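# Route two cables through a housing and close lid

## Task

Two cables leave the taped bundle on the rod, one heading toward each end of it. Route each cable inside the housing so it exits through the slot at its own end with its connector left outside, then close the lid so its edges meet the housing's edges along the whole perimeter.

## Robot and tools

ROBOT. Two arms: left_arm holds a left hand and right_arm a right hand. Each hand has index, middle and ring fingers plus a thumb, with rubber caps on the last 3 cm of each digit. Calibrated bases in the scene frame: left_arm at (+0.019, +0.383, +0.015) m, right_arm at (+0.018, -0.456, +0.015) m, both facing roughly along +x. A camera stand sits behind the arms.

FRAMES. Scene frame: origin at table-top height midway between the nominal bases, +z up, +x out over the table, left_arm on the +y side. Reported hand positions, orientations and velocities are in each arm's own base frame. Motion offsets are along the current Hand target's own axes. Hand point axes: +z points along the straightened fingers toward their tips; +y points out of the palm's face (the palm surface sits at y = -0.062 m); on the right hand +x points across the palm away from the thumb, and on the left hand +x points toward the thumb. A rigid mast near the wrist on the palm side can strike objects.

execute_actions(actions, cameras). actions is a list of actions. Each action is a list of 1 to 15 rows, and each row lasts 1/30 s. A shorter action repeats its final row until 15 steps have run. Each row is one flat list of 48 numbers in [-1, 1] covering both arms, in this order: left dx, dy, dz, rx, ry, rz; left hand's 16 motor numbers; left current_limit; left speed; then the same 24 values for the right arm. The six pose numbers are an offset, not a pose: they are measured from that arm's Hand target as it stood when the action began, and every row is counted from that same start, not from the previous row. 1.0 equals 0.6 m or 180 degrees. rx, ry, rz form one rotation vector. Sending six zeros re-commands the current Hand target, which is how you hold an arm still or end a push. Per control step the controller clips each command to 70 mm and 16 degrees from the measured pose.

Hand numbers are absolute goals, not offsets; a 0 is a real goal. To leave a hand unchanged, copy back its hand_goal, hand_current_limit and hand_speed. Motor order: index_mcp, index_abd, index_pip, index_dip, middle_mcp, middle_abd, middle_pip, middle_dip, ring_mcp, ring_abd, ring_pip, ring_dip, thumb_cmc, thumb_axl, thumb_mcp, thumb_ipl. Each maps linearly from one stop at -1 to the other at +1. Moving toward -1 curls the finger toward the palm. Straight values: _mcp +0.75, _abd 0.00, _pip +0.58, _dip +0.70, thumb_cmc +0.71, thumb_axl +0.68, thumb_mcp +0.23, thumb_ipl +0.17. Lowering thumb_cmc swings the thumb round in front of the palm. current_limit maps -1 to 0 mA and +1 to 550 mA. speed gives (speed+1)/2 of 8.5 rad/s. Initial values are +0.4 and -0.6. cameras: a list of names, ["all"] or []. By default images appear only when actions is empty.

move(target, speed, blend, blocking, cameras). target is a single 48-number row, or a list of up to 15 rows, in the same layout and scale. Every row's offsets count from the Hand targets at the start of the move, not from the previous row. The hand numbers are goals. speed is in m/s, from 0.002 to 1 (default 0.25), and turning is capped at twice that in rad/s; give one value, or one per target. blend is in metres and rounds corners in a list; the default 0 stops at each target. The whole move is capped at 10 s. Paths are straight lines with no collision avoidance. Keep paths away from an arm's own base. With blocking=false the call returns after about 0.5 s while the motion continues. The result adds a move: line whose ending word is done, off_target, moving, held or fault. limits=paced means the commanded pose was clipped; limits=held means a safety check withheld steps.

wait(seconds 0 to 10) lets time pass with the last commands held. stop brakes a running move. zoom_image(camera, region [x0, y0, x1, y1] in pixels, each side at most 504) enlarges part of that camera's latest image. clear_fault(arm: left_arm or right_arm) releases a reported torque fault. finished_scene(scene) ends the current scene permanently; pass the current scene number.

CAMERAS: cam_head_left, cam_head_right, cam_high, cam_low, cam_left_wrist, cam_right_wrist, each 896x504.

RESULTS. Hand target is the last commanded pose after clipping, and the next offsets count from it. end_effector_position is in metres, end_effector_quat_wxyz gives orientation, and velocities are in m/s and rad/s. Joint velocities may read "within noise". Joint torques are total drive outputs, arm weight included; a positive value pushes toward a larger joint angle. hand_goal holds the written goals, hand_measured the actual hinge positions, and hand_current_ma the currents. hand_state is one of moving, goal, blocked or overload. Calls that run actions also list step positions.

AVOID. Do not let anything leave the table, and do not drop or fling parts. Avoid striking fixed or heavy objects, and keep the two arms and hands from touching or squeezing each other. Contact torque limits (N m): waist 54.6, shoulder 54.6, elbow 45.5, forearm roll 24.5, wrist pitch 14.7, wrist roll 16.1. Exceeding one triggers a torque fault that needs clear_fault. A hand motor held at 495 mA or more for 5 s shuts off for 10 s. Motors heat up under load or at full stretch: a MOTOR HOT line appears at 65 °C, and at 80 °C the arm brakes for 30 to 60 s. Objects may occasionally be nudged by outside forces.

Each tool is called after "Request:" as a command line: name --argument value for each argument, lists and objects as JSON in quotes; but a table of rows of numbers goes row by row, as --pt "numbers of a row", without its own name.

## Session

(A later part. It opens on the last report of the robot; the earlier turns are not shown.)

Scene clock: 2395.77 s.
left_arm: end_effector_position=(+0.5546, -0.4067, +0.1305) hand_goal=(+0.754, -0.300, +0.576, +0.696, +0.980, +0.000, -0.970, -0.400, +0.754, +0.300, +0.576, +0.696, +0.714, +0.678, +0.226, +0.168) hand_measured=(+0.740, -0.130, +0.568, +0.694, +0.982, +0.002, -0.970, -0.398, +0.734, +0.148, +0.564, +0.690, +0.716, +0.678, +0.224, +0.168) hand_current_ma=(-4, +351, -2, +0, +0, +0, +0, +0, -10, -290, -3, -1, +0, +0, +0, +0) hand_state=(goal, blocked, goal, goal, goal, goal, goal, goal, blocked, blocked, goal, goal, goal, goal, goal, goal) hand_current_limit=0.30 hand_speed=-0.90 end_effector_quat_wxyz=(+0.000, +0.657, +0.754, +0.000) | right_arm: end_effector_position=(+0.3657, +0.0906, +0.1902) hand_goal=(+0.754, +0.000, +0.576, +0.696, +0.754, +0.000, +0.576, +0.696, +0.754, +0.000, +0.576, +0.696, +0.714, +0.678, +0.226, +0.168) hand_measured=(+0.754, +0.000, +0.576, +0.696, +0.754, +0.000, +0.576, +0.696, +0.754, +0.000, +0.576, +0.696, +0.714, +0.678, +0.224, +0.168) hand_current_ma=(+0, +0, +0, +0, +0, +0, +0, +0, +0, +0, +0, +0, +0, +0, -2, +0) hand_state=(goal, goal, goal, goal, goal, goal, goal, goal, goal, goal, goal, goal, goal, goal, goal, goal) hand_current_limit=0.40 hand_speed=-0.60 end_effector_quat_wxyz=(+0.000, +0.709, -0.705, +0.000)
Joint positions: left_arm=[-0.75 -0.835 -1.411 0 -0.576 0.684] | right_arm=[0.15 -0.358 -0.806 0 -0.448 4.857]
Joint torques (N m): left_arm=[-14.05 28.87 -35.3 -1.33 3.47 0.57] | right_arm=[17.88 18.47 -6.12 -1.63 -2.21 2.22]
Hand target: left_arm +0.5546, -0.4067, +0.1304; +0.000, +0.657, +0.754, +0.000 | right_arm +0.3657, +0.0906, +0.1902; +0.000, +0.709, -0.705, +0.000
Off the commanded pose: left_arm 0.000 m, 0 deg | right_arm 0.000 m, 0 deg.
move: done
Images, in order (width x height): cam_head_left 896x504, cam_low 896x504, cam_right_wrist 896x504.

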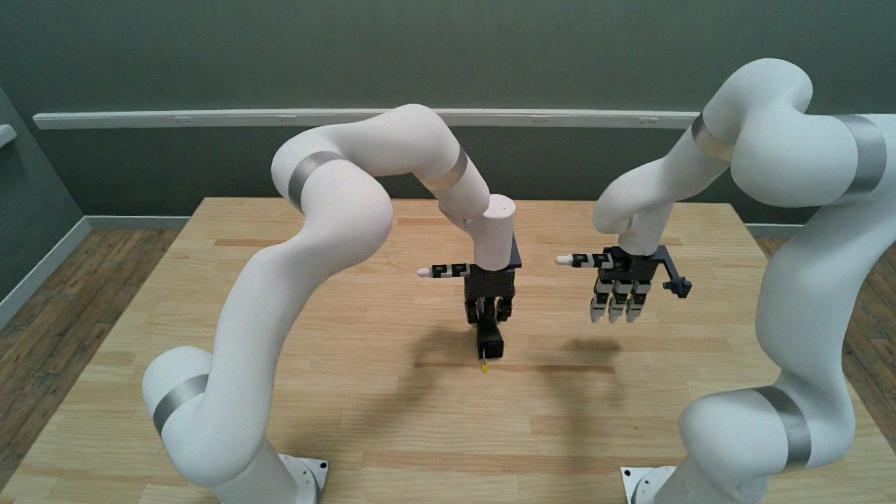

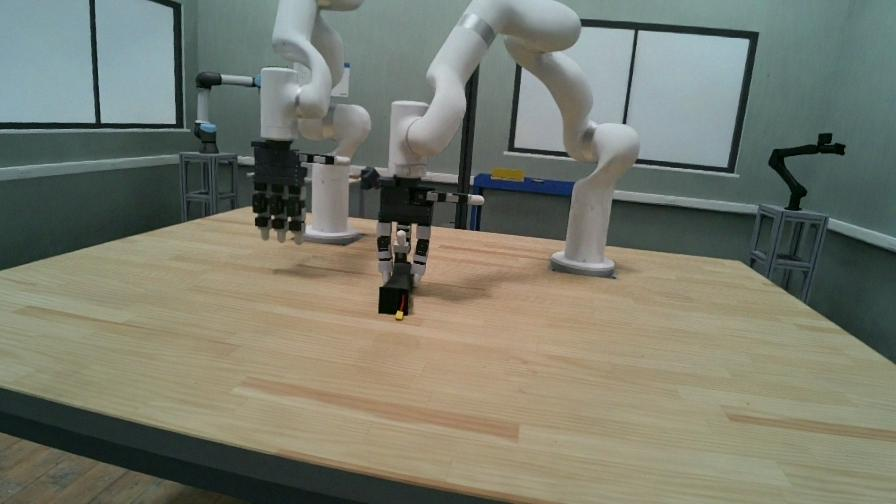

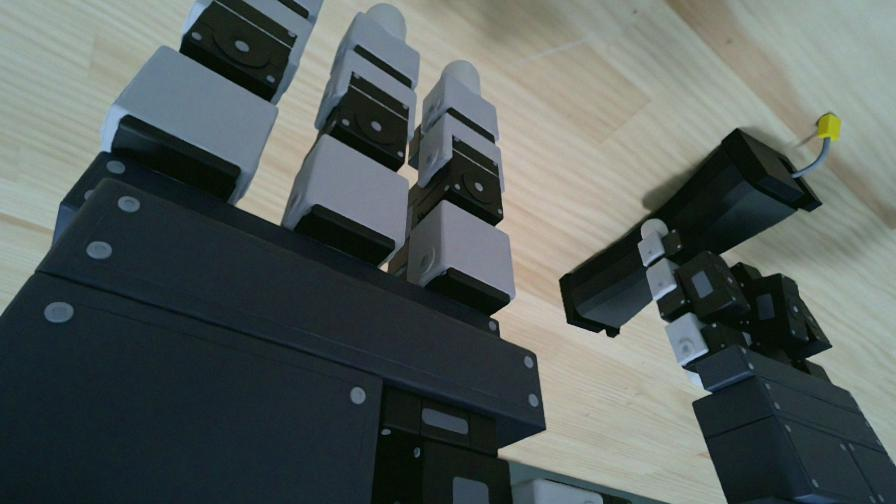

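Request:
move --target '[0,0,0,0,0,0,0.754,0.02,0.576,0.696,0.98,0,-0.97,-0.4,0.754,-0.02,0.576,0.696,0.714,0.678,0.226,0.168,0.3,-0.9,0,0,0,0,0,0,0.754,0,0.576,0.696,0.754,0,0.576,0.696,0.754,0,0.576,0.696,0.714,0.678,0.226,0.168,0.4,-0.6]' --speed 0.02 --cameras '["cam_right_wrist"]'

Request:
zoom_image --camera "cam_right_wrist" --region '[540, 110, 840, 350]'

Scene clock: 2403.90 s.
left_arm: end_effector_position=(+0.5546, -0.4067, +0.1304) hand_goal=(+0.754, +0.020, +0.576, +0.696, +0.980, +0.000, -0.970, -0.400, +0.754, -0.020, +0.576, +0.696, +0.714, +0.678, +0.226, +0.168) hand_measured=(+0.748, +0.016, +0.572, +0.694, +0.982, +0.002, -0.970, -0.398, +0.748, -0.018, +0.572, +0.692, +0.716, +0.678, +0.224, +0.168) hand_current_ma=(-1, +0, +0, +0, +0, +0, +0, +0, -1, +0, +0, +0, +0, +0, +0, +0) hand_state=(goal, goal, goal, goal, goal, goal, goal, goal, goal, goal, goal, goal, goal, goal, goal, goal) hand_current_limit=0.30 hand_speed=-0.90 end_effector_quat_wxyz=(+0.000, +0.657, +0.754, +0.000) | right_arm: end_effector_position=(+0.3657, +0.0906, +0.1902) hand_goal=(+0.754, +0.000, +0.576, +0.696, +0.754, +0.000, +0.576, +0.696, +0.754, +0.000, +0.576, +0.696, +0.714, +0.678, +0.226, +0.168) hand_measured=(+0.754, +0.000, +0.576, +0.696, +0.754, +0.000, +0.576, +0.696, +0.754, +0.000, +0.576, +0.696, +0.714, +0.678, +0.224, +0.168) hand_current_ma=(+0, +0, +0, +0, +0, +0, +0, +0, +0, +0, +0, +0, +0, +0, -2, +0) hand_state=(goal, goal, goal, goal, goal, goal, goal, goal, goal, goal, goal, goal, goal, goal, goal, goal) hand_current_limit=0.40 hand_speed=-0.60 end_effector_quat_wxyz=(+0.000, +0.709, -0.705, +0.000)
Joint positions: left_arm=[-0.75 -0.835 -1.411 0 -0.576 0.684] | right_arm=[0.15 -0.358 -0.806 0 -0.448 4.857]
Joint torques (N m): left_arm=[-11.74 34.56 -30.39 -1.34 2.03 0.55] | right_arm=[17.5 18.43 -5.88 -1.78 -2.18 2.17]
Hand target: left_arm +0.5546, -0.4067, +0.1304; +0.000, +0.657, +0.754, +0.000 | right_arm +0.3657, +0.0906, +0.1902; +0.000, +0.709, -0.705, +0.000
Off the commanded pose: left_arm 0.000 m, 0 deg | right_arm 0.000 m, 0 deg.
move: done
Images, in order (width x height): cam_right_wrist 896x504.

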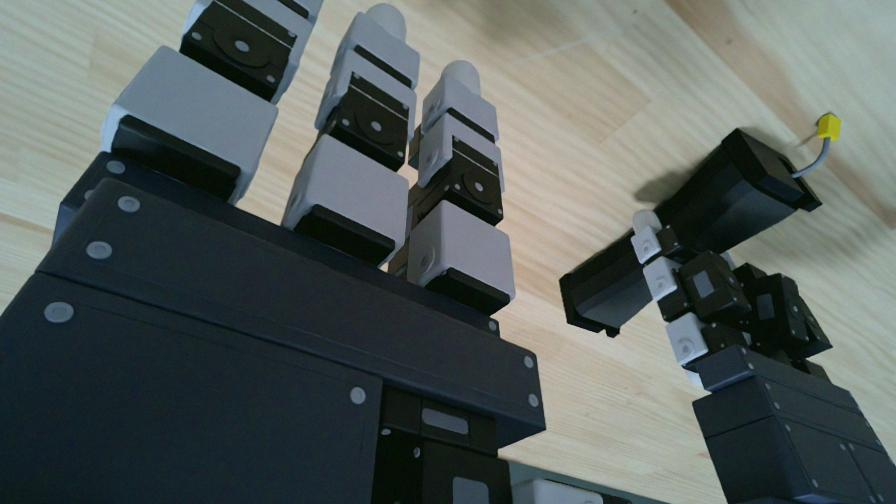

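Scaled by 1.680 from the camera's 896x504 image, which has a finer 1280x720 frame.

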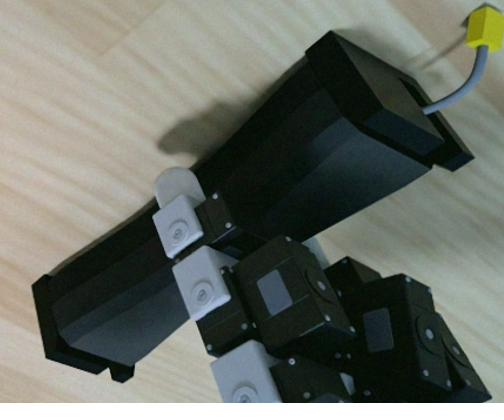

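Request:
move --target '[0,0,-0.2,0,0,0,0.754,0.02,0.576,0.696,0.98,0,-0.97,-0.4,0.754,-0.02,0.576,0.696,0.714,0.678,0.226,0.168,0.3,-0.9,0,0,0,0,0,0,0.754,0,0.576,0.696,0.754,0,0.576,0.696,0.754,0,0.576,0.696,0.714,0.678,0.226,0.168,0.4,-0.6]' --speed 0.05 --cameras '["all"]'

Request:
zoom_image --camera "cam_right_wrist" --region '[540, 110, 840, 350]'

Request:
zoom_image --camera "cam_low" --region '[370, 250, 430, 320]'

Request:
zoom_image --camera "cam_head_left" --region '[465, 305, 515, 375]'

Request:
zoom_image --camera "cam_high" --region '[350, 220, 480, 325]'

Scene clock: 2413.97 s.
left_arm: end_effector_position=(+0.5546, -0.4066, +0.2504) hand_goal=(+0.754, +0.020, +0.576, +0.696, +0.980, +0.000, -0.970, -0.400, +0.754, -0.020, +0.576, +0.696, +0.714, +0.678, +0.226, +0.168) hand_measured=(+0.748, +0.016, +0.572, +0.694, +0.982, +0.002, -0.970, -0.398, +0.748, -0.018, +0.572, +0.692, +0.716, +0.678, +0.224, +0.168) hand_current_ma=(-1, +0, +0, +0, +0, +0, +0, +0, -1, +0, +0, +0, +0, +0, +0, +0) hand_state=(goal, goal, goal, goal, goal, goal, goal, goal, goal, goal, goal, goal, goal, goal, goal, goal) hand_current_limit=0.30 hand_speed=-0.90 end_effector_quat_wxyz=(+0.000, +0.657, +0.754, +0.000) | right_arm: end_effector_position=(+0.3657, +0.0906, +0.1902) hand_goal=(+0.754, +0.000, +0.576, +0.696, +0.754, +0.000, +0.576, +0.696, +0.754, +0.000, +0.576, +0.696, +0.714, +0.678, +0.226, +0.168) hand_measured=(+0.754, +0.000, +0.576, +0.696, +0.754, +0.000, +0.576, +0.696, +0.754, +0.000, +0.576, +0.696, +0.714, +0.678, +0.224, +0.168) hand_current_ma=(+0, +0, +0, +0, +0, +0, +0, +0, +0, +0, +0, +0, +0, +0, -2, +0) hand_state=(goal, goal, goal, goal, goal, goal, goal, goal, goal, goal, goal, goal, goal, goal, goal, goal) hand_current_limit=0.40 hand_speed=-0.60 end_effector_quat_wxyz=(+0.000, +0.709, -0.705, +0.000)
Joint positions: left_arm=[-0.75 -0.669 -1.443 0 -0.774 0.684] | right_arm=[0.15 -0.358 -0.806 0 -0.448 4.857]
Joint torques (N m): left_arm=[13.87 53.08 -38.27 2.46 -2.38 -1.31] | right_arm=[17.99 18.74 -5.86 -1.53 -2.19 2.17]
Hand target: left_arm +0.5546, -0.4066, +0.2504; +0.000, +0.657, +0.754, +0.000 | right_arm +0.3657, +0.0906, +0.1902; +0.000, +0.709, -0.705, +0.000
Off the commanded pose: left_arm 0.000 m, 0 deg | right_arm 0.000 m, 0 deg.
move: done

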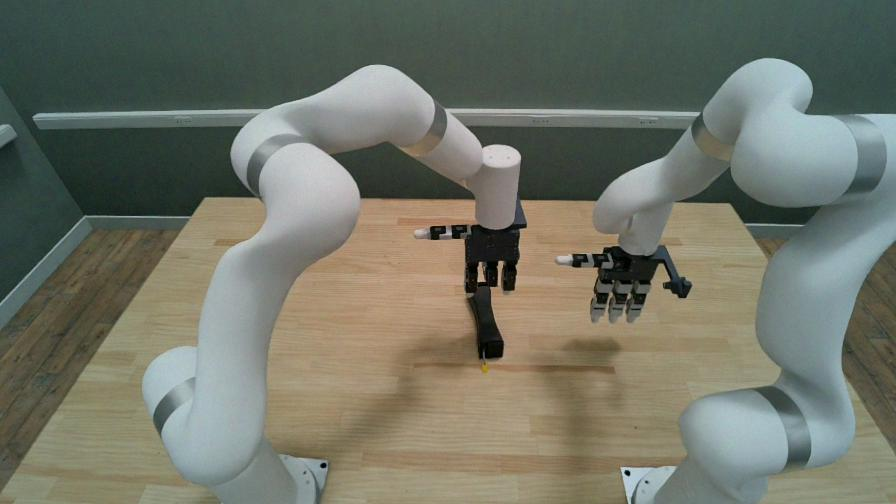

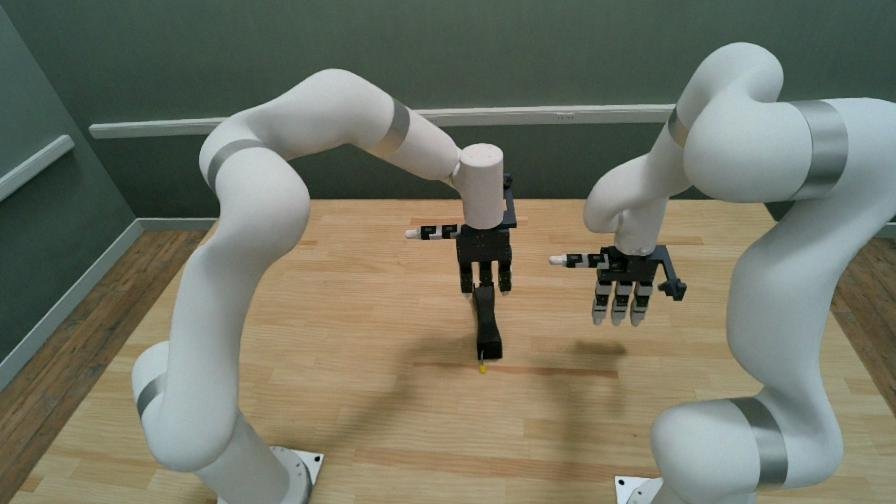

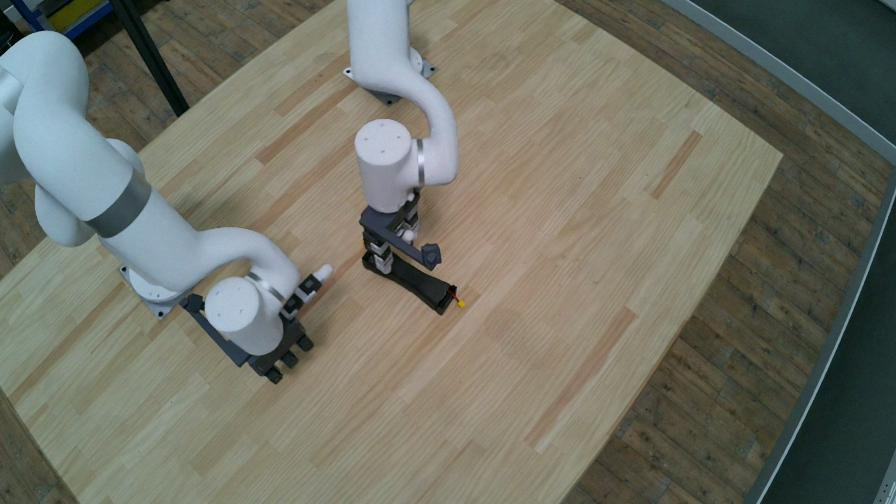

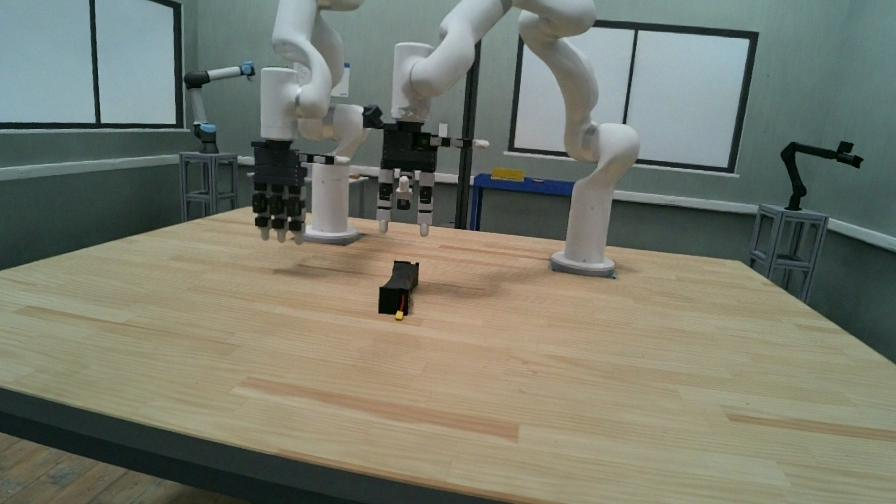

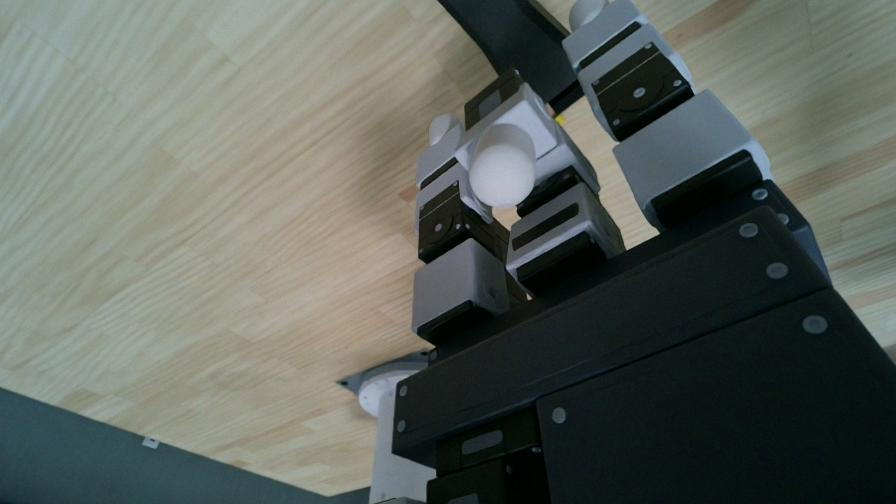

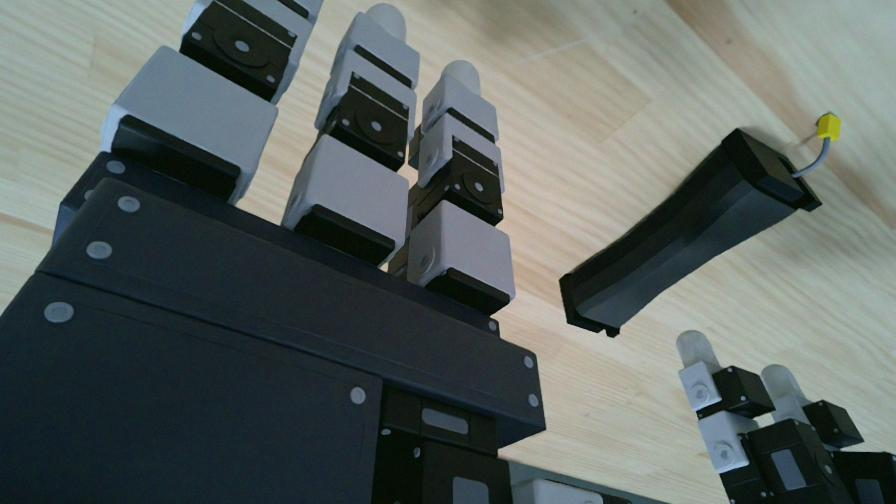

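Scaled by 1.680 from the camera's 896x504 image, which has a finer 1280x720 frame.

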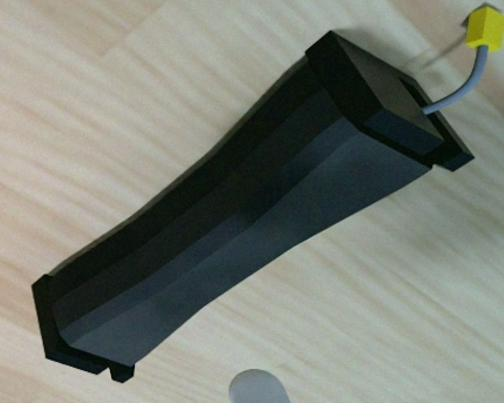

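Scaled by 7.200 from the camera's 896x504 image, which has a finer 1280x720 frame.

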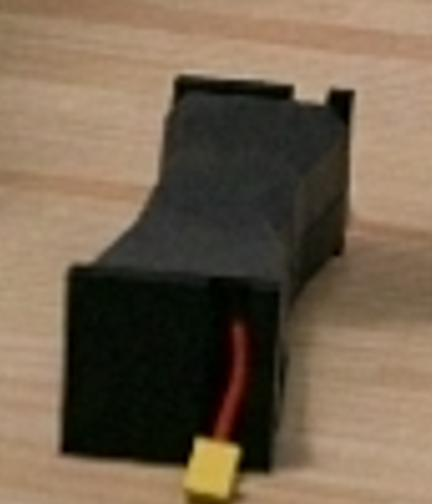

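Scaled by 7.200 from the camera's 896x504 image, which has a finer 1280x720 frame.

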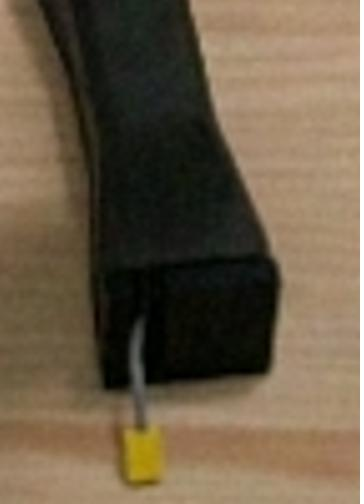

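Scaled by 3.877 from the camera's 896x504 image, which has a finer 1280x720 frame.

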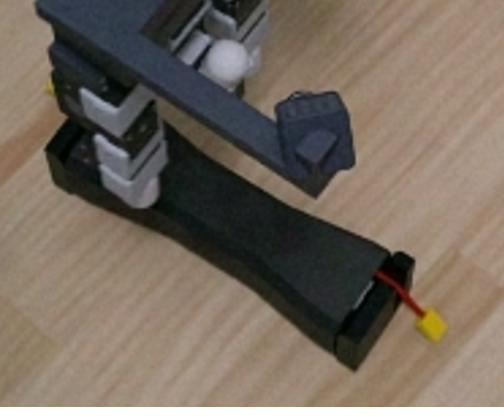

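Request:
zoom_image --camera "cam_right_wrist" --region '[550, 230, 670, 350]'

Request:
zoom_image --camera "cam_right_wrist" --region '[640, 120, 760, 240]'

Request:
zoom_image --camera "cam_right_wrist" --region '[720, 110, 840, 230]'

Request:
zoom_image --camera "cam_low" --region '[376, 255, 426, 325]'

Request:
zoom_image --camera "cam_high" --region '[415, 270, 475, 325]'

Scaled by 4.200 from the camera's 896x504 image, which has a finer 1280x720 frame.

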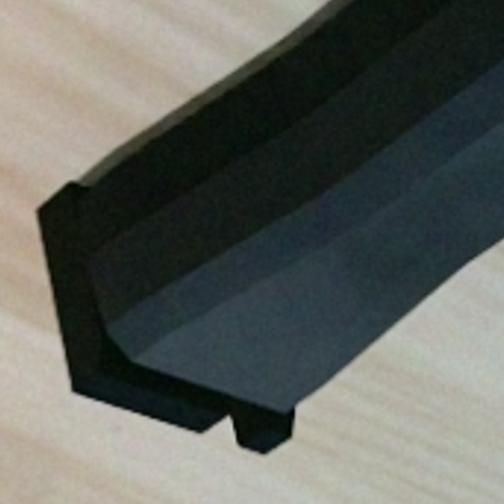

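Scaled by 4.200 from the camera's 896x504 image, which has a finer 1280x720 frame.

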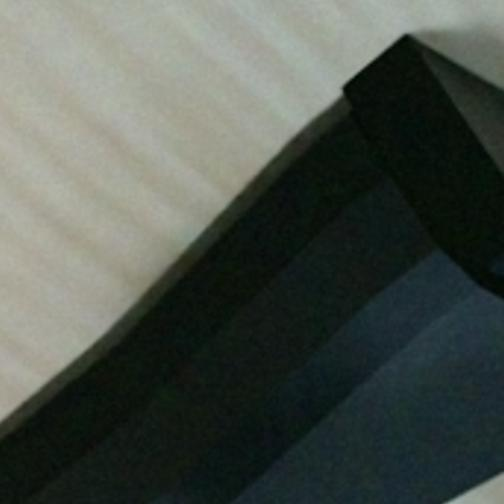

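Scaled by 4.200 from the camera's 896x504 image, which has a finer 1280x720 frame.

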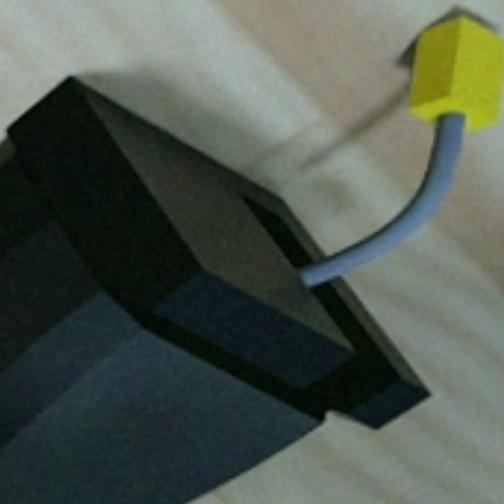

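Scaled by 7.200 from the camera's 896x504 image, which has a finer 1280x720 frame.

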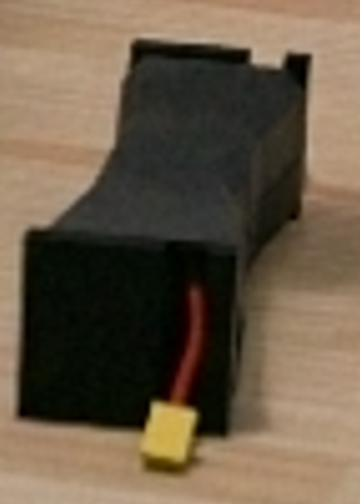

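Scaled by 8.400 from the camera's 896x504 image, which has a finer 1280x720 frame.

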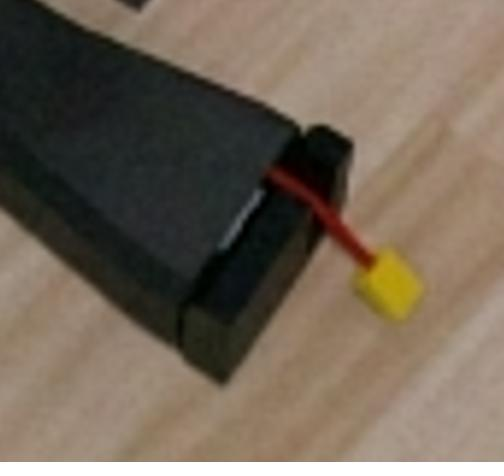

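Request:
move --target '[0,0,0,0,0,0,0.754,0.02,0.576,0.696,0.98,0,-0.97,-0.4,0.754,-0.02,0.576,0.696,0.714,0.678,0.226,0.168,0.3,-0.9,0.333,0,-0.083,0,0,0,0.754,0,0.576,0.696,0.754,0,0.576,0.696,0.754,0,0.576,0.696,0.714,0.678,0.226,0.168,0.4,-0.6]' --speed 0.15

Request:
move --target '[-0.2163,-0.2212,-0.1087,0,0,-0.0117,0.754,0.02,0.576,0.696,0.98,0,-0.97,-0.4,0.754,-0.02,0.576,0.696,0.714,0.678,0.226,0.168,0.3,-0.9,0,0,0,0,0,0,0.754,0,0.576,0.696,0.754,0,0.576,0.696,0.754,0,0.576,0.696,0.714,0.678,0.226,0.168,0.4,-0.6]' --speed 0.15 --cameras '["cam_head_left"]'

Scene clock: 2450.13 s.
left_arm: end_effector_position=(+0.5546, -0.4066, +0.2504) hand_goal=(+0.754, +0.020, +0.576, +0.696, +0.980, +0.000, -0.970, -0.400, +0.754, -0.020, +0.576, +0.696, +0.714, +0.678, +0.226, +0.168) hand_measured=(+0.748, +0.016, +0.572, +0.694, +0.982, +0.002, -0.970, -0.398, +0.748, -0.018, +0.572, +0.692, +0.716, +0.678, +0.224, +0.168) hand_current_ma=(-1, +0, +0, +0, +0, +0, +0, +0, -1, +0, +0, +0, +0, +0, +0, +0) hand_state=(goal, goal, goal, goal, goal, goal, goal, goal, goal, goal, goal, goal, goal, goal, goal, goal) hand_current_limit=0.30 hand_speed=-0.90 end_effector_quat_wxyz=(+0.000, +0.657, +0.754, +0.000) | right_arm: end_effector_position=(+0.3670, -0.1092, +0.2400) hand_goal=(+0.754, +0.000, +0.576, +0.696, +0.754, +0.000, +0.576, +0.696, +0.754, +0.000, +0.576, +0.696, +0.714, +0.678, +0.226, +0.168) hand_measured=(+0.754, +0.000, +0.576, +0.696, +0.754, +0.000, +0.576, +0.696, +0.754, +0.000, +0.576, +0.696, +0.714, +0.678, +0.224, +0.168) hand_current_ma=(+0, +0, +0, +0, +0, +0, +0, +0, +0, +0, +0, +0, +0, +0, -2, +0) hand_state=(goal, goal, goal, goal, goal, goal, goal, goal, goal, goal, goal, goal, goal, goal, goal, goal) hand_current_limit=0.40 hand_speed=-0.60 end_effector_quat_wxyz=(+0.000, +0.709, -0.705, +0.000)
Joint positions: left_arm=[-0.75 -0.669 -1.443 0 -0.774 0.684] | right_arm=[-0.283 -0.297 -0.869 -0.001 -0.573 4.424]
Joint torques (N m): left_arm=[14.3 52.28 -38.39 -0.59 -2.52 -1.26] | right_arm=[-19.8 16.57 -16.94 2.23 -2.44 -2.33]
Hand target: left_arm +0.5546, -0.4066, +0.2504; +0.000, +0.657, +0.754, +0.000 | right_arm +0.3670, -0.1092, +0.2400; +0.000, +0.709, -0.705, +0.000
Off the commanded pose: left_arm 0.000 m, 0 deg | right_arm 0.000 m, 0 deg.
move: done

Scene clock: 2451.93 s.
left_arm: end_effector_position=(+0.4410, -0.5534, +0.3157) hand_goal=(+0.754, +0.020, +0.576, +0.696, +0.980, +0.000, -0.970, -0.400, +0.754, -0.020, +0.576, +0.696, +0.714, +0.678, +0.226, +0.168) hand_measured=(+0.750, +0.018, +0.572, +0.694, +0.980, +0.002, -0.970, -0.398, +0.750, -0.018, +0.574, +0.694, +0.716, +0.678, +0.224, +0.168) hand_current_ma=(+0, +0, +0, +0, +0, +0, +0, +0, +0, +0, +0, +0, +0, +0, +0, +0) hand_state=(goal, goal, goal, goal, goal, goal, goal, goal, goal, goal, goal, goal, goal, goal, goal, goal) hand_current_limit=0.30 hand_speed=-0.90 end_effector_quat_wxyz=(+0.000, +0.643, +0.766, +0.000) | right_arm: end_effector_position=(+0.3670, -0.1092, +0.2400) hand_goal=(+0.754, +0.000, +0.576, +0.696, +0.754, +0.000, +0.576, +0.696, +0.754, +0.000, +0.576, +0.696, +0.714, +0.678, +0.226, +0.168) hand_measured=(+0.754, +0.000, +0.576, +0.696, +0.754, +0.000, +0.576, +0.696, +0.754, +0.000, +0.576, +0.696, +0.714, +0.678, +0.224, +0.168) hand_current_ma=(+0, +0, +0, +0, +0, +0, +0, +0, +0, +0, +0, +0, +0, +0, -2, +0) hand_state=(goal, goal, goal, goal, goal, goal, goal, goal, goal, goal, goal, goal, goal, goal, goal, goal) hand_current_limit=0.40 hand_speed=-0.60 end_effector_quat_wxyz=(+0.000, +0.709, -0.705, +0.000)
Joint positions: left_arm=[-1.022 -0.72 -1.68 0 -0.96 0.375] | right_arm=[-0.283 -0.297 -0.869 -0.001 -0.573 4.424]
Joint torques (N m): left_arm=[-13.83 30.56 -39.85 4.21 -2.54 -1.38] | right_arm=[-21.35 16.58 -16.78 2.27 -2.28 -2.03]
Hand target: left_arm +0.4410, -0.5534, +0.3157; +0.000, +0.643, +0.766, +0.000 | right_arm +0.3670, -0.1092, +0.2400; +0.000, +0.709, -0.705, +0.000
Off the commanded pose: left_arm 0.000 m, 0 deg | right_arm 0.000 m, 0 deg.
move: done
Images, in order (width x height): cam_head_left 896x504.

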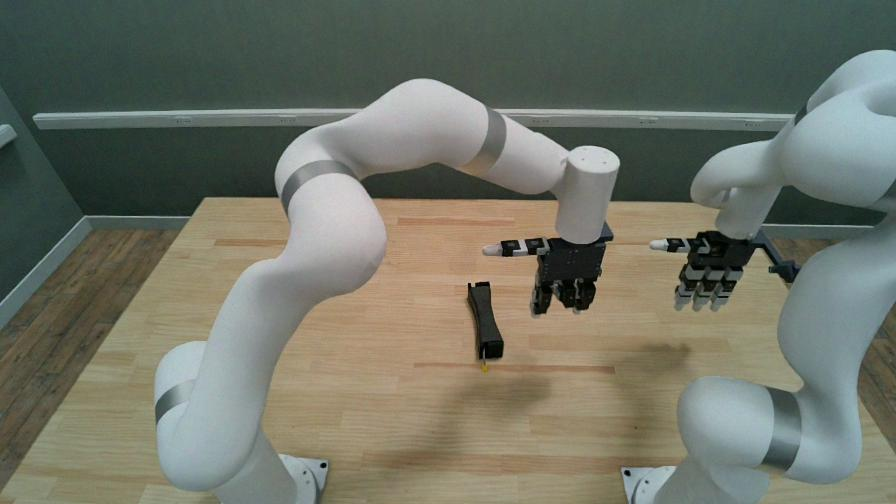

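Request:
move --target '[0,0,0,-0.2207,-0.1175,0,0.754,0.02,0.576,0.696,0.98,0,-0.97,-0.4,0.754,-0.02,0.576,0.696,0.714,0.678,0.226,0.168,0.3,-0.9,0,0,0,0,0,0,0.754,0,0.576,0.696,0.754,0,0.576,0.696,0.754,0,0.576,0.696,0.714,0.678,0.226,0.168,0.4,-0.6]' --speed 0.3 --cameras '["cam_left_wrist"]'

Scene clock: 2458.67 s.
left_arm: end_effector_position=(+0.4410, -0.5534, +0.3157) hand_goal=(+0.754, +0.020, +0.576, +0.696, +0.980, +0.000, -0.970, -0.400, +0.754, -0.020, +0.576, +0.696, +0.714, +0.678, +0.226, +0.168) hand_measured=(+0.756, +0.018, +0.574, +0.694, +0.982, +0.002, -0.970, -0.398, +0.756, -0.018, +0.574, +0.694, +0.718, +0.678, +0.224, +0.168) hand_current_ma=(+0, +0, +0, +0, +0, +0, +0, +0, +0, +0, +0, +0, +0, +0, +0, +0) hand_state=(goal, goal, goal, goal, goal, goal, goal, goal, goal, goal, goal, goal, goal, goal, goal, goal) hand_current_limit=0.30 hand_speed=-0.90 end_effector_quat_wxyz=(+0.355, +0.594, +0.708, +0.143) | right_arm: end_effector_position=(+0.3670, -0.1092, +0.2400) hand_goal=(+0.754, +0.000, +0.576, +0.696, +0.754, +0.000, +0.576, +0.696, +0.754, +0.000, +0.576, +0.696, +0.714, +0.678, +0.226, +0.168) hand_measured=(+0.754, +0.000, +0.576, +0.696, +0.754, +0.000, +0.576, +0.696, +0.754, +0.000, +0.576, +0.696, +0.714, +0.678, +0.224, +0.168) hand_current_ma=(+0, +0, +0, +0, +0, +0, +0, +0, +0, +0, +0, +0, +0, +0, -2, +0) hand_state=(goal, goal, goal, goal, goal, goal, goal, goal, goal, goal, goal, goal, goal, goal, goal, goal) hand_current_limit=0.40 hand_speed=-0.60 end_effector_quat_wxyz=(+0.000, +0.709, -0.705, +0.000)
Joint positions: left_arm=[-1.172 -0.612 -1.237 1.499 -0.566 -1.089] | right_arm=[-0.283 -0.297 -0.869 -0.001 -0.573 4.424]
Joint torques (N m): left_arm=[-14.48 26.68 -20.33 4.08 -3.37 -1.21] | right_arm=[-21.47 16.85 -16.73 2.22 -1.81 -1.12]
Hand target: left_arm +0.4410, -0.5534, +0.3157; +0.355, +0.594, +0.708, +0.143 | right_arm +0.3670, -0.1092, +0.2400; +0.000, +0.709, -0.705, +0.000
Off the commanded pose: left_arm 0.000 m, 0 deg | right_arm 0.000 m, 0 deg.
move: done
Images, in order (width x height): cam_left_wrist 896x504.

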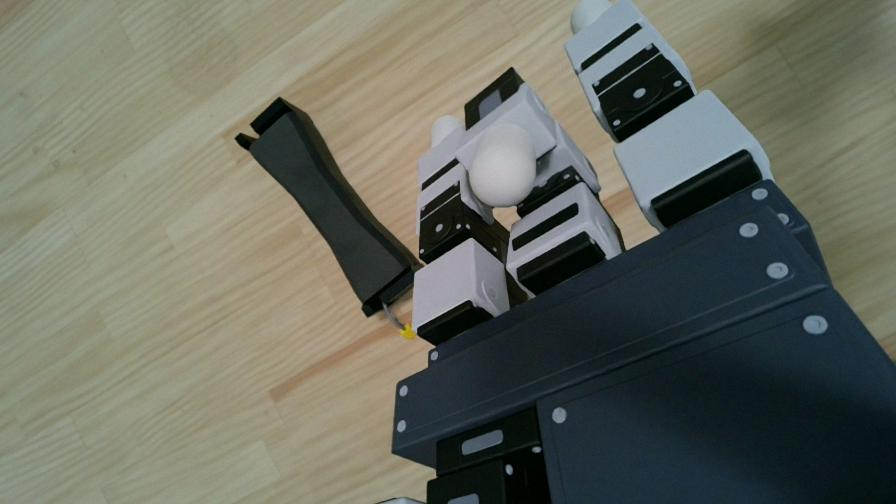

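Request:
zoom_image --camera "cam_left_wrist" --region '[225, 85, 325, 185]'

Request:
zoom_image --camera "cam_left_wrist" --region '[335, 225, 435, 345]'

Request:
zoom_image --camera "cam_left_wrist" --region '[225, 85, 445, 345]'

Scaled by 5.040 from the camera's 896x504 image, which has a finer 1280x720 frame.

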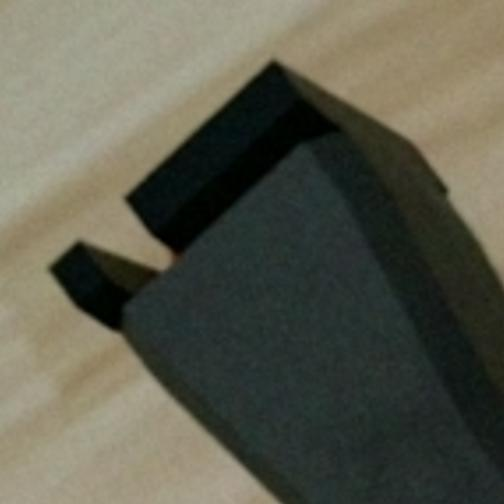

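Scaled by 4.200 from the camera's 896x504 image, which has a finer 1280x720 frame.

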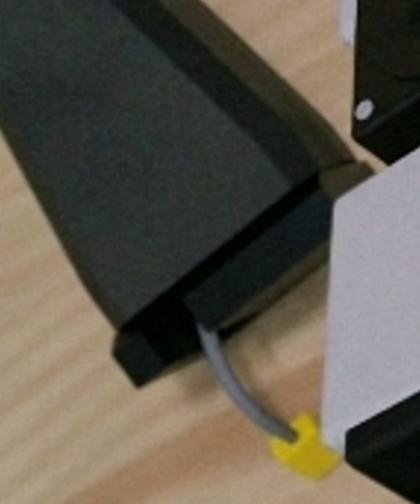

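Scaled by 1.938 from the camera's 896x504 image, which has a finer 1280x720 frame.

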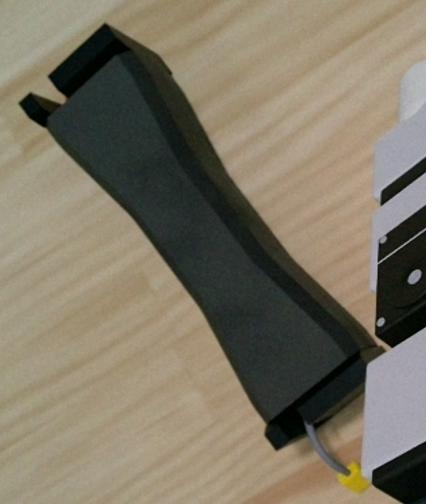

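Request:
zoom_image --camera "cam_left_wrist" --region '[270, 100, 340, 170]'

Request:
wait --seconds 0.1 --cameras '["cam_low","cam_high"]'

Request:
zoom_image --camera "cam_low" --region '[395, 255, 425, 300]'

Request:
zoom_image --camera "cam_high" --region '[355, 230, 475, 320]'

Scaled by 7.200 from the camera's 896x504 image, which has a finer 1280x720 frame.

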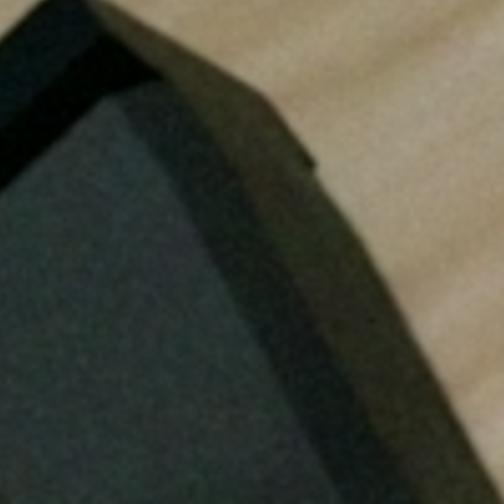

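Scene clock: 2475.97 s.
left_arm: end_effector_position=(+0.4410, -0.5534, +0.3157) hand_goal=(+0.754, +0.020, +0.576, +0.696, +0.980, +0.000, -0.970, -0.400, +0.754, -0.020, +0.576, +0.696, +0.714, +0.678, +0.226, +0.168) hand_measured=(+0.756, +0.018, +0.574, +0.694, +0.982, +0.002, -0.970, -0.398, +0.756, -0.018, +0.574, +0.694, +0.718, +0.678, +0.224, +0.168) hand_current_ma=(+0, +0, +0, +0, +0, +0, +0, +0, +0, +0, +0, +0, +0, +0, +0, +0) hand_state=(goal, goal, goal, goal, goal, goal, goal, goal, goal, goal, goal, goal, goal, goal, goal, goal) hand_current_limit=0.30 hand_speed=-0.90 end_effector_quat_wxyz=(+0.355, +0.594, +0.708, +0.143) | right_arm: end_effector_position=(+0.3670, -0.1092, +0.2400) hand_goal=(+0.754, +0.000, +0.576, +0.696, +0.754, +0.000, +0.576, +0.696, +0.754, +0.000, +0.576, +0.696, +0.714, +0.678, +0.226, +0.168) hand_measured=(+0.754, +0.000, +0.576, +0.696, +0.754, +0.000, +0.576, +0.696, +0.754, +0.000, +0.576, +0.696, +0.714, +0.678, +0.224, +0.168) hand_current_ma=(+0, +0, +0, +0, +0, +0, +0, +0, +0, +0, +0, +0, +0, +0, -2, +0) hand_state=(goal, goal, goal, goal, goal, goal, goal, goal, goal, goal, goal, goal, goal, goal, goal, goal) hand_current_limit=0.40 hand_speed=-0.60 end_effector_quat_wxyz=(+0.000, +0.709, -0.705, +0.000)
Joint positions: left_arm=[-1.172 -0.612 -1.237 1.499 -0.566 -1.089] | right_arm=[-0.283 -0.297 -0.869 -0.001 -0.573 4.424]
Joint torques (N m): left_arm=[-14.35 26.57 -20.52 4 -3.32 -0.59] | right_arm=[-21.22 16.66 -16.74 2.15 -1.56 -0.5]
Hand target: left_arm +0.4410, -0.5534, +0.3157; +0.355, +0.594, +0.708, +0.143 | right_arm +0.3670, -0.1092, +0.2400; +0.000, +0.709, -0.705, +0.000
Off the commanded pose: left_arm 0.000 m, 0 deg | right_arm 0.000 m, 0 deg.
wait: 0.10 s; at rest from the start
Images, in order (width x height): cam_high 896x504, cam_low 896x504.

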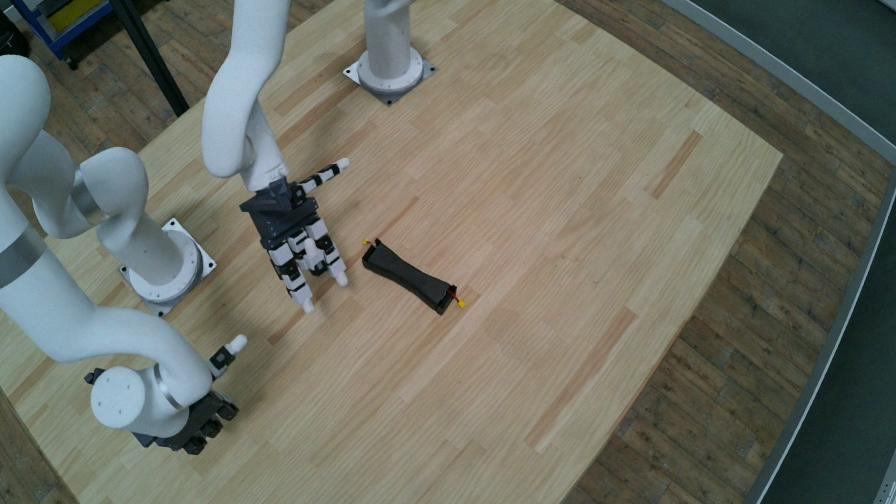

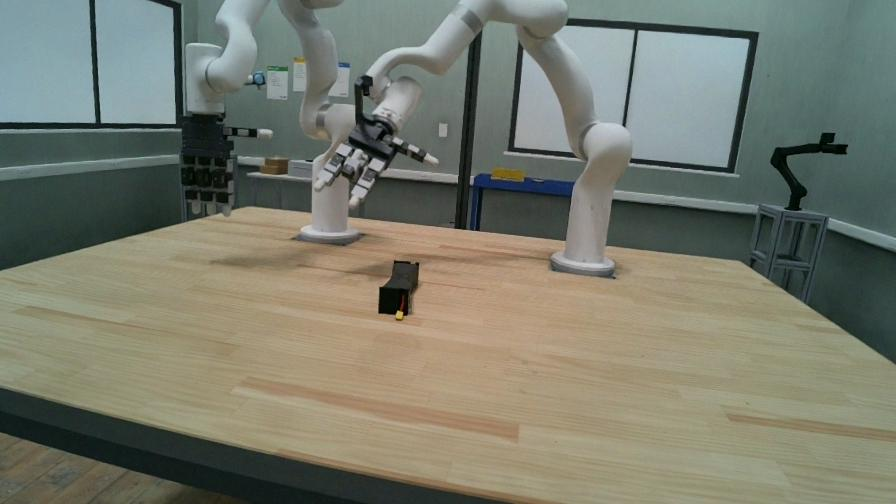

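Scaled by 11.200 from the camera's 896x504 image, which has a finer 1280x720 frame.

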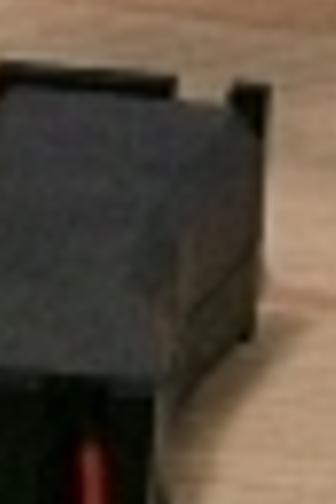

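Scaled by 4.200 from the camera's 896x504 image, which has a finer 1280x720 frame.

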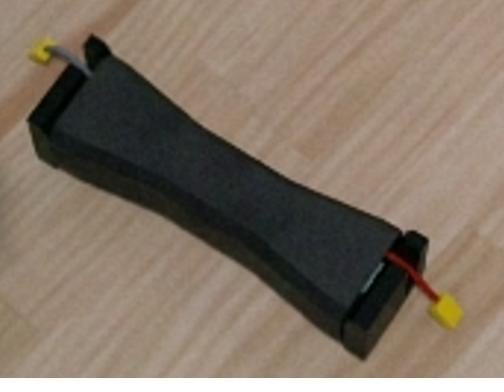

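Request:
zoom_image --camera "cam_high" --region '[355, 230, 405, 280]'

Request:
zoom_image --camera "cam_high" --region '[425, 275, 475, 325]'

Scaled by 10.080 from the camera's 896x504 image, which has a finer 1280x720 frame.

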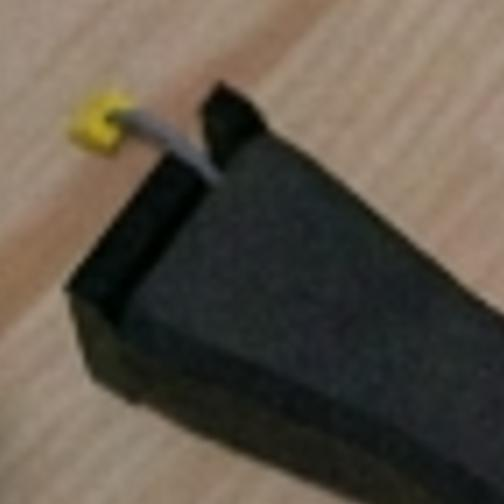

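Scaled by 10.080 from the camera's 896x504 image, which has a finer 1280x720 frame.

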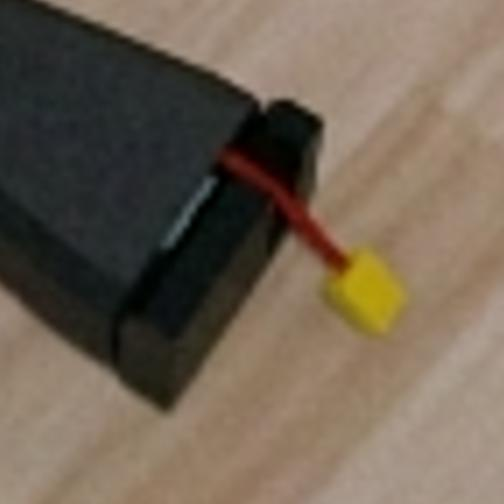

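Request:
move --target '[0.0335,0.1017,0.2625,0,0,0,0.754,0.02,0.576,0.696,0.98,0,-0.97,-0.4,0.754,-0.02,0.576,0.696,0.714,0.678,0.226,0.168,0.3,-0.9,0,0,0,0,0,0,0.754,0,0.576,0.696,0.754,0,0.576,0.696,0.754,0,0.576,0.696,0.714,0.678,0.226,0.168,0.4,-0.6]' --speed 0.12 --cameras '["cam_left_wrist"]'

Scene clock: 2523.50 s.
left_arm: end_effector_position=(+0.5911, -0.5535, +0.2358) hand_goal=(+0.754, +0.020, +0.576, +0.696, +0.980, +0.000, -0.970, -0.400, +0.754, -0.020, +0.576, +0.696, +0.714, +0.678, +0.226, +0.168) hand_measured=(+0.758, +0.018, +0.574, +0.694, +0.982, +0.002, -0.970, -0.398, +0.758, -0.018, +0.574, +0.694, +0.718, +0.678, +0.224, +0.168) hand_current_ma=(+0, +0, +0, +0, +0, +0, +0, +0, +0, +0, +0, +0, +0, +0, +0, +0) hand_state=(goal, goal, goal, goal, goal, goal, goal, goal, goal, goal, goal, goal, goal, goal, goal, goal) hand_current_limit=0.30 hand_speed=-0.90 end_effector_quat_wxyz=(+0.355, +0.594, +0.708, +0.143) | right_arm: end_effector_position=(+0.3670, -0.1092, +0.2400) hand_goal=(+0.754, +0.000, +0.576, +0.696, +0.754, +0.000, +0.576, +0.696, +0.754, +0.000, +0.576, +0.696, +0.714, +0.678, +0.226, +0.168) hand_measured=(+0.754, +0.000, +0.576, +0.696, +0.754, +0.000, +0.576, +0.696, +0.754, +0.000, +0.576, +0.696, +0.714, +0.678, +0.224, +0.168) hand_current_ma=(+0, +0, +0, +0, +0, +0, +0, +0, +0, +0, +0, +0, +0, +0, -2, +0) hand_state=(goal, goal, goal, goal, goal, goal, goal, goal, goal, goal, goal, goal, goal, goal, goal, goal) hand_current_limit=0.40 hand_speed=-0.60 end_effector_quat_wxyz=(+0.000, +0.709, -0.705, +0.000)
Joint positions: left_arm=[-0.963 -0.886 -1.491 1.714 -0.446 -1.139] | right_arm=[-0.283 -0.297 -0.869 -0.001 -0.573 4.424]
Joint torques (N m): left_arm=[16.22 32.64 -38.91 -0.41 1.98 1.18] | right_arm=[-21.02 17.2 -16.9 2.25 -1.05 0.38]
Hand target: left_arm +0.5911, -0.5535, +0.2357; +0.355, +0.594, +0.708, +0.143 | right_arm +0.3670, -0.1092, +0.2400; +0.000, +0.709, -0.705, +0.000
Off the commanded pose: left_arm 0.000 m, 0 deg | right_arm 0.000 m, 0 deg.
move: done
Images, in order (width x height): cam_left_wrist 896x504.

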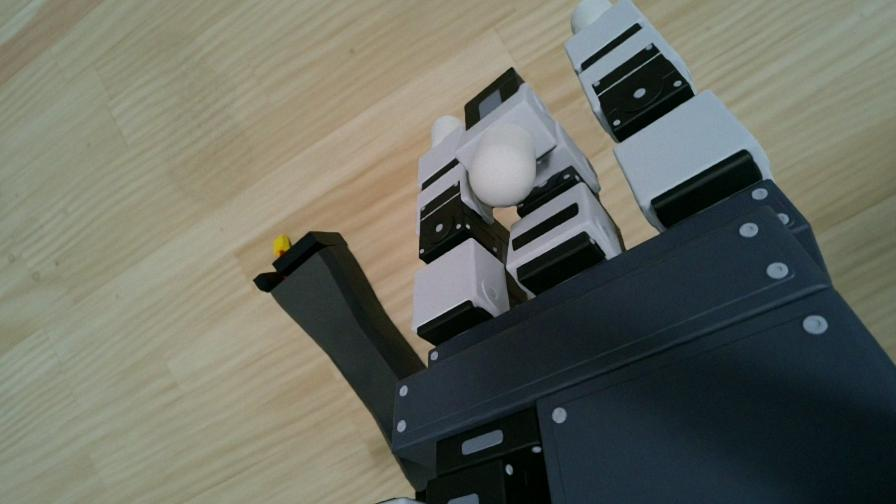

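Request:
zoom_image --camera "cam_left_wrist" --region '[245, 220, 365, 310]'

Scaled by 4.200 from the camera's 896x504 image, which has a finer 1280x720 frame.

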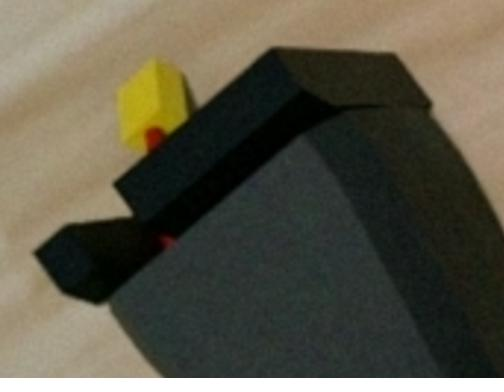

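Request:
zoom_image --camera "cam_left_wrist" --region '[315, 225, 415, 345]'

Scaled by 4.200 from the camera's 896x504 image, which has a finer 1280x720 frame.

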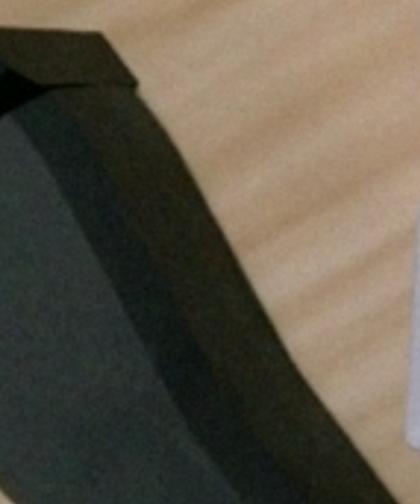

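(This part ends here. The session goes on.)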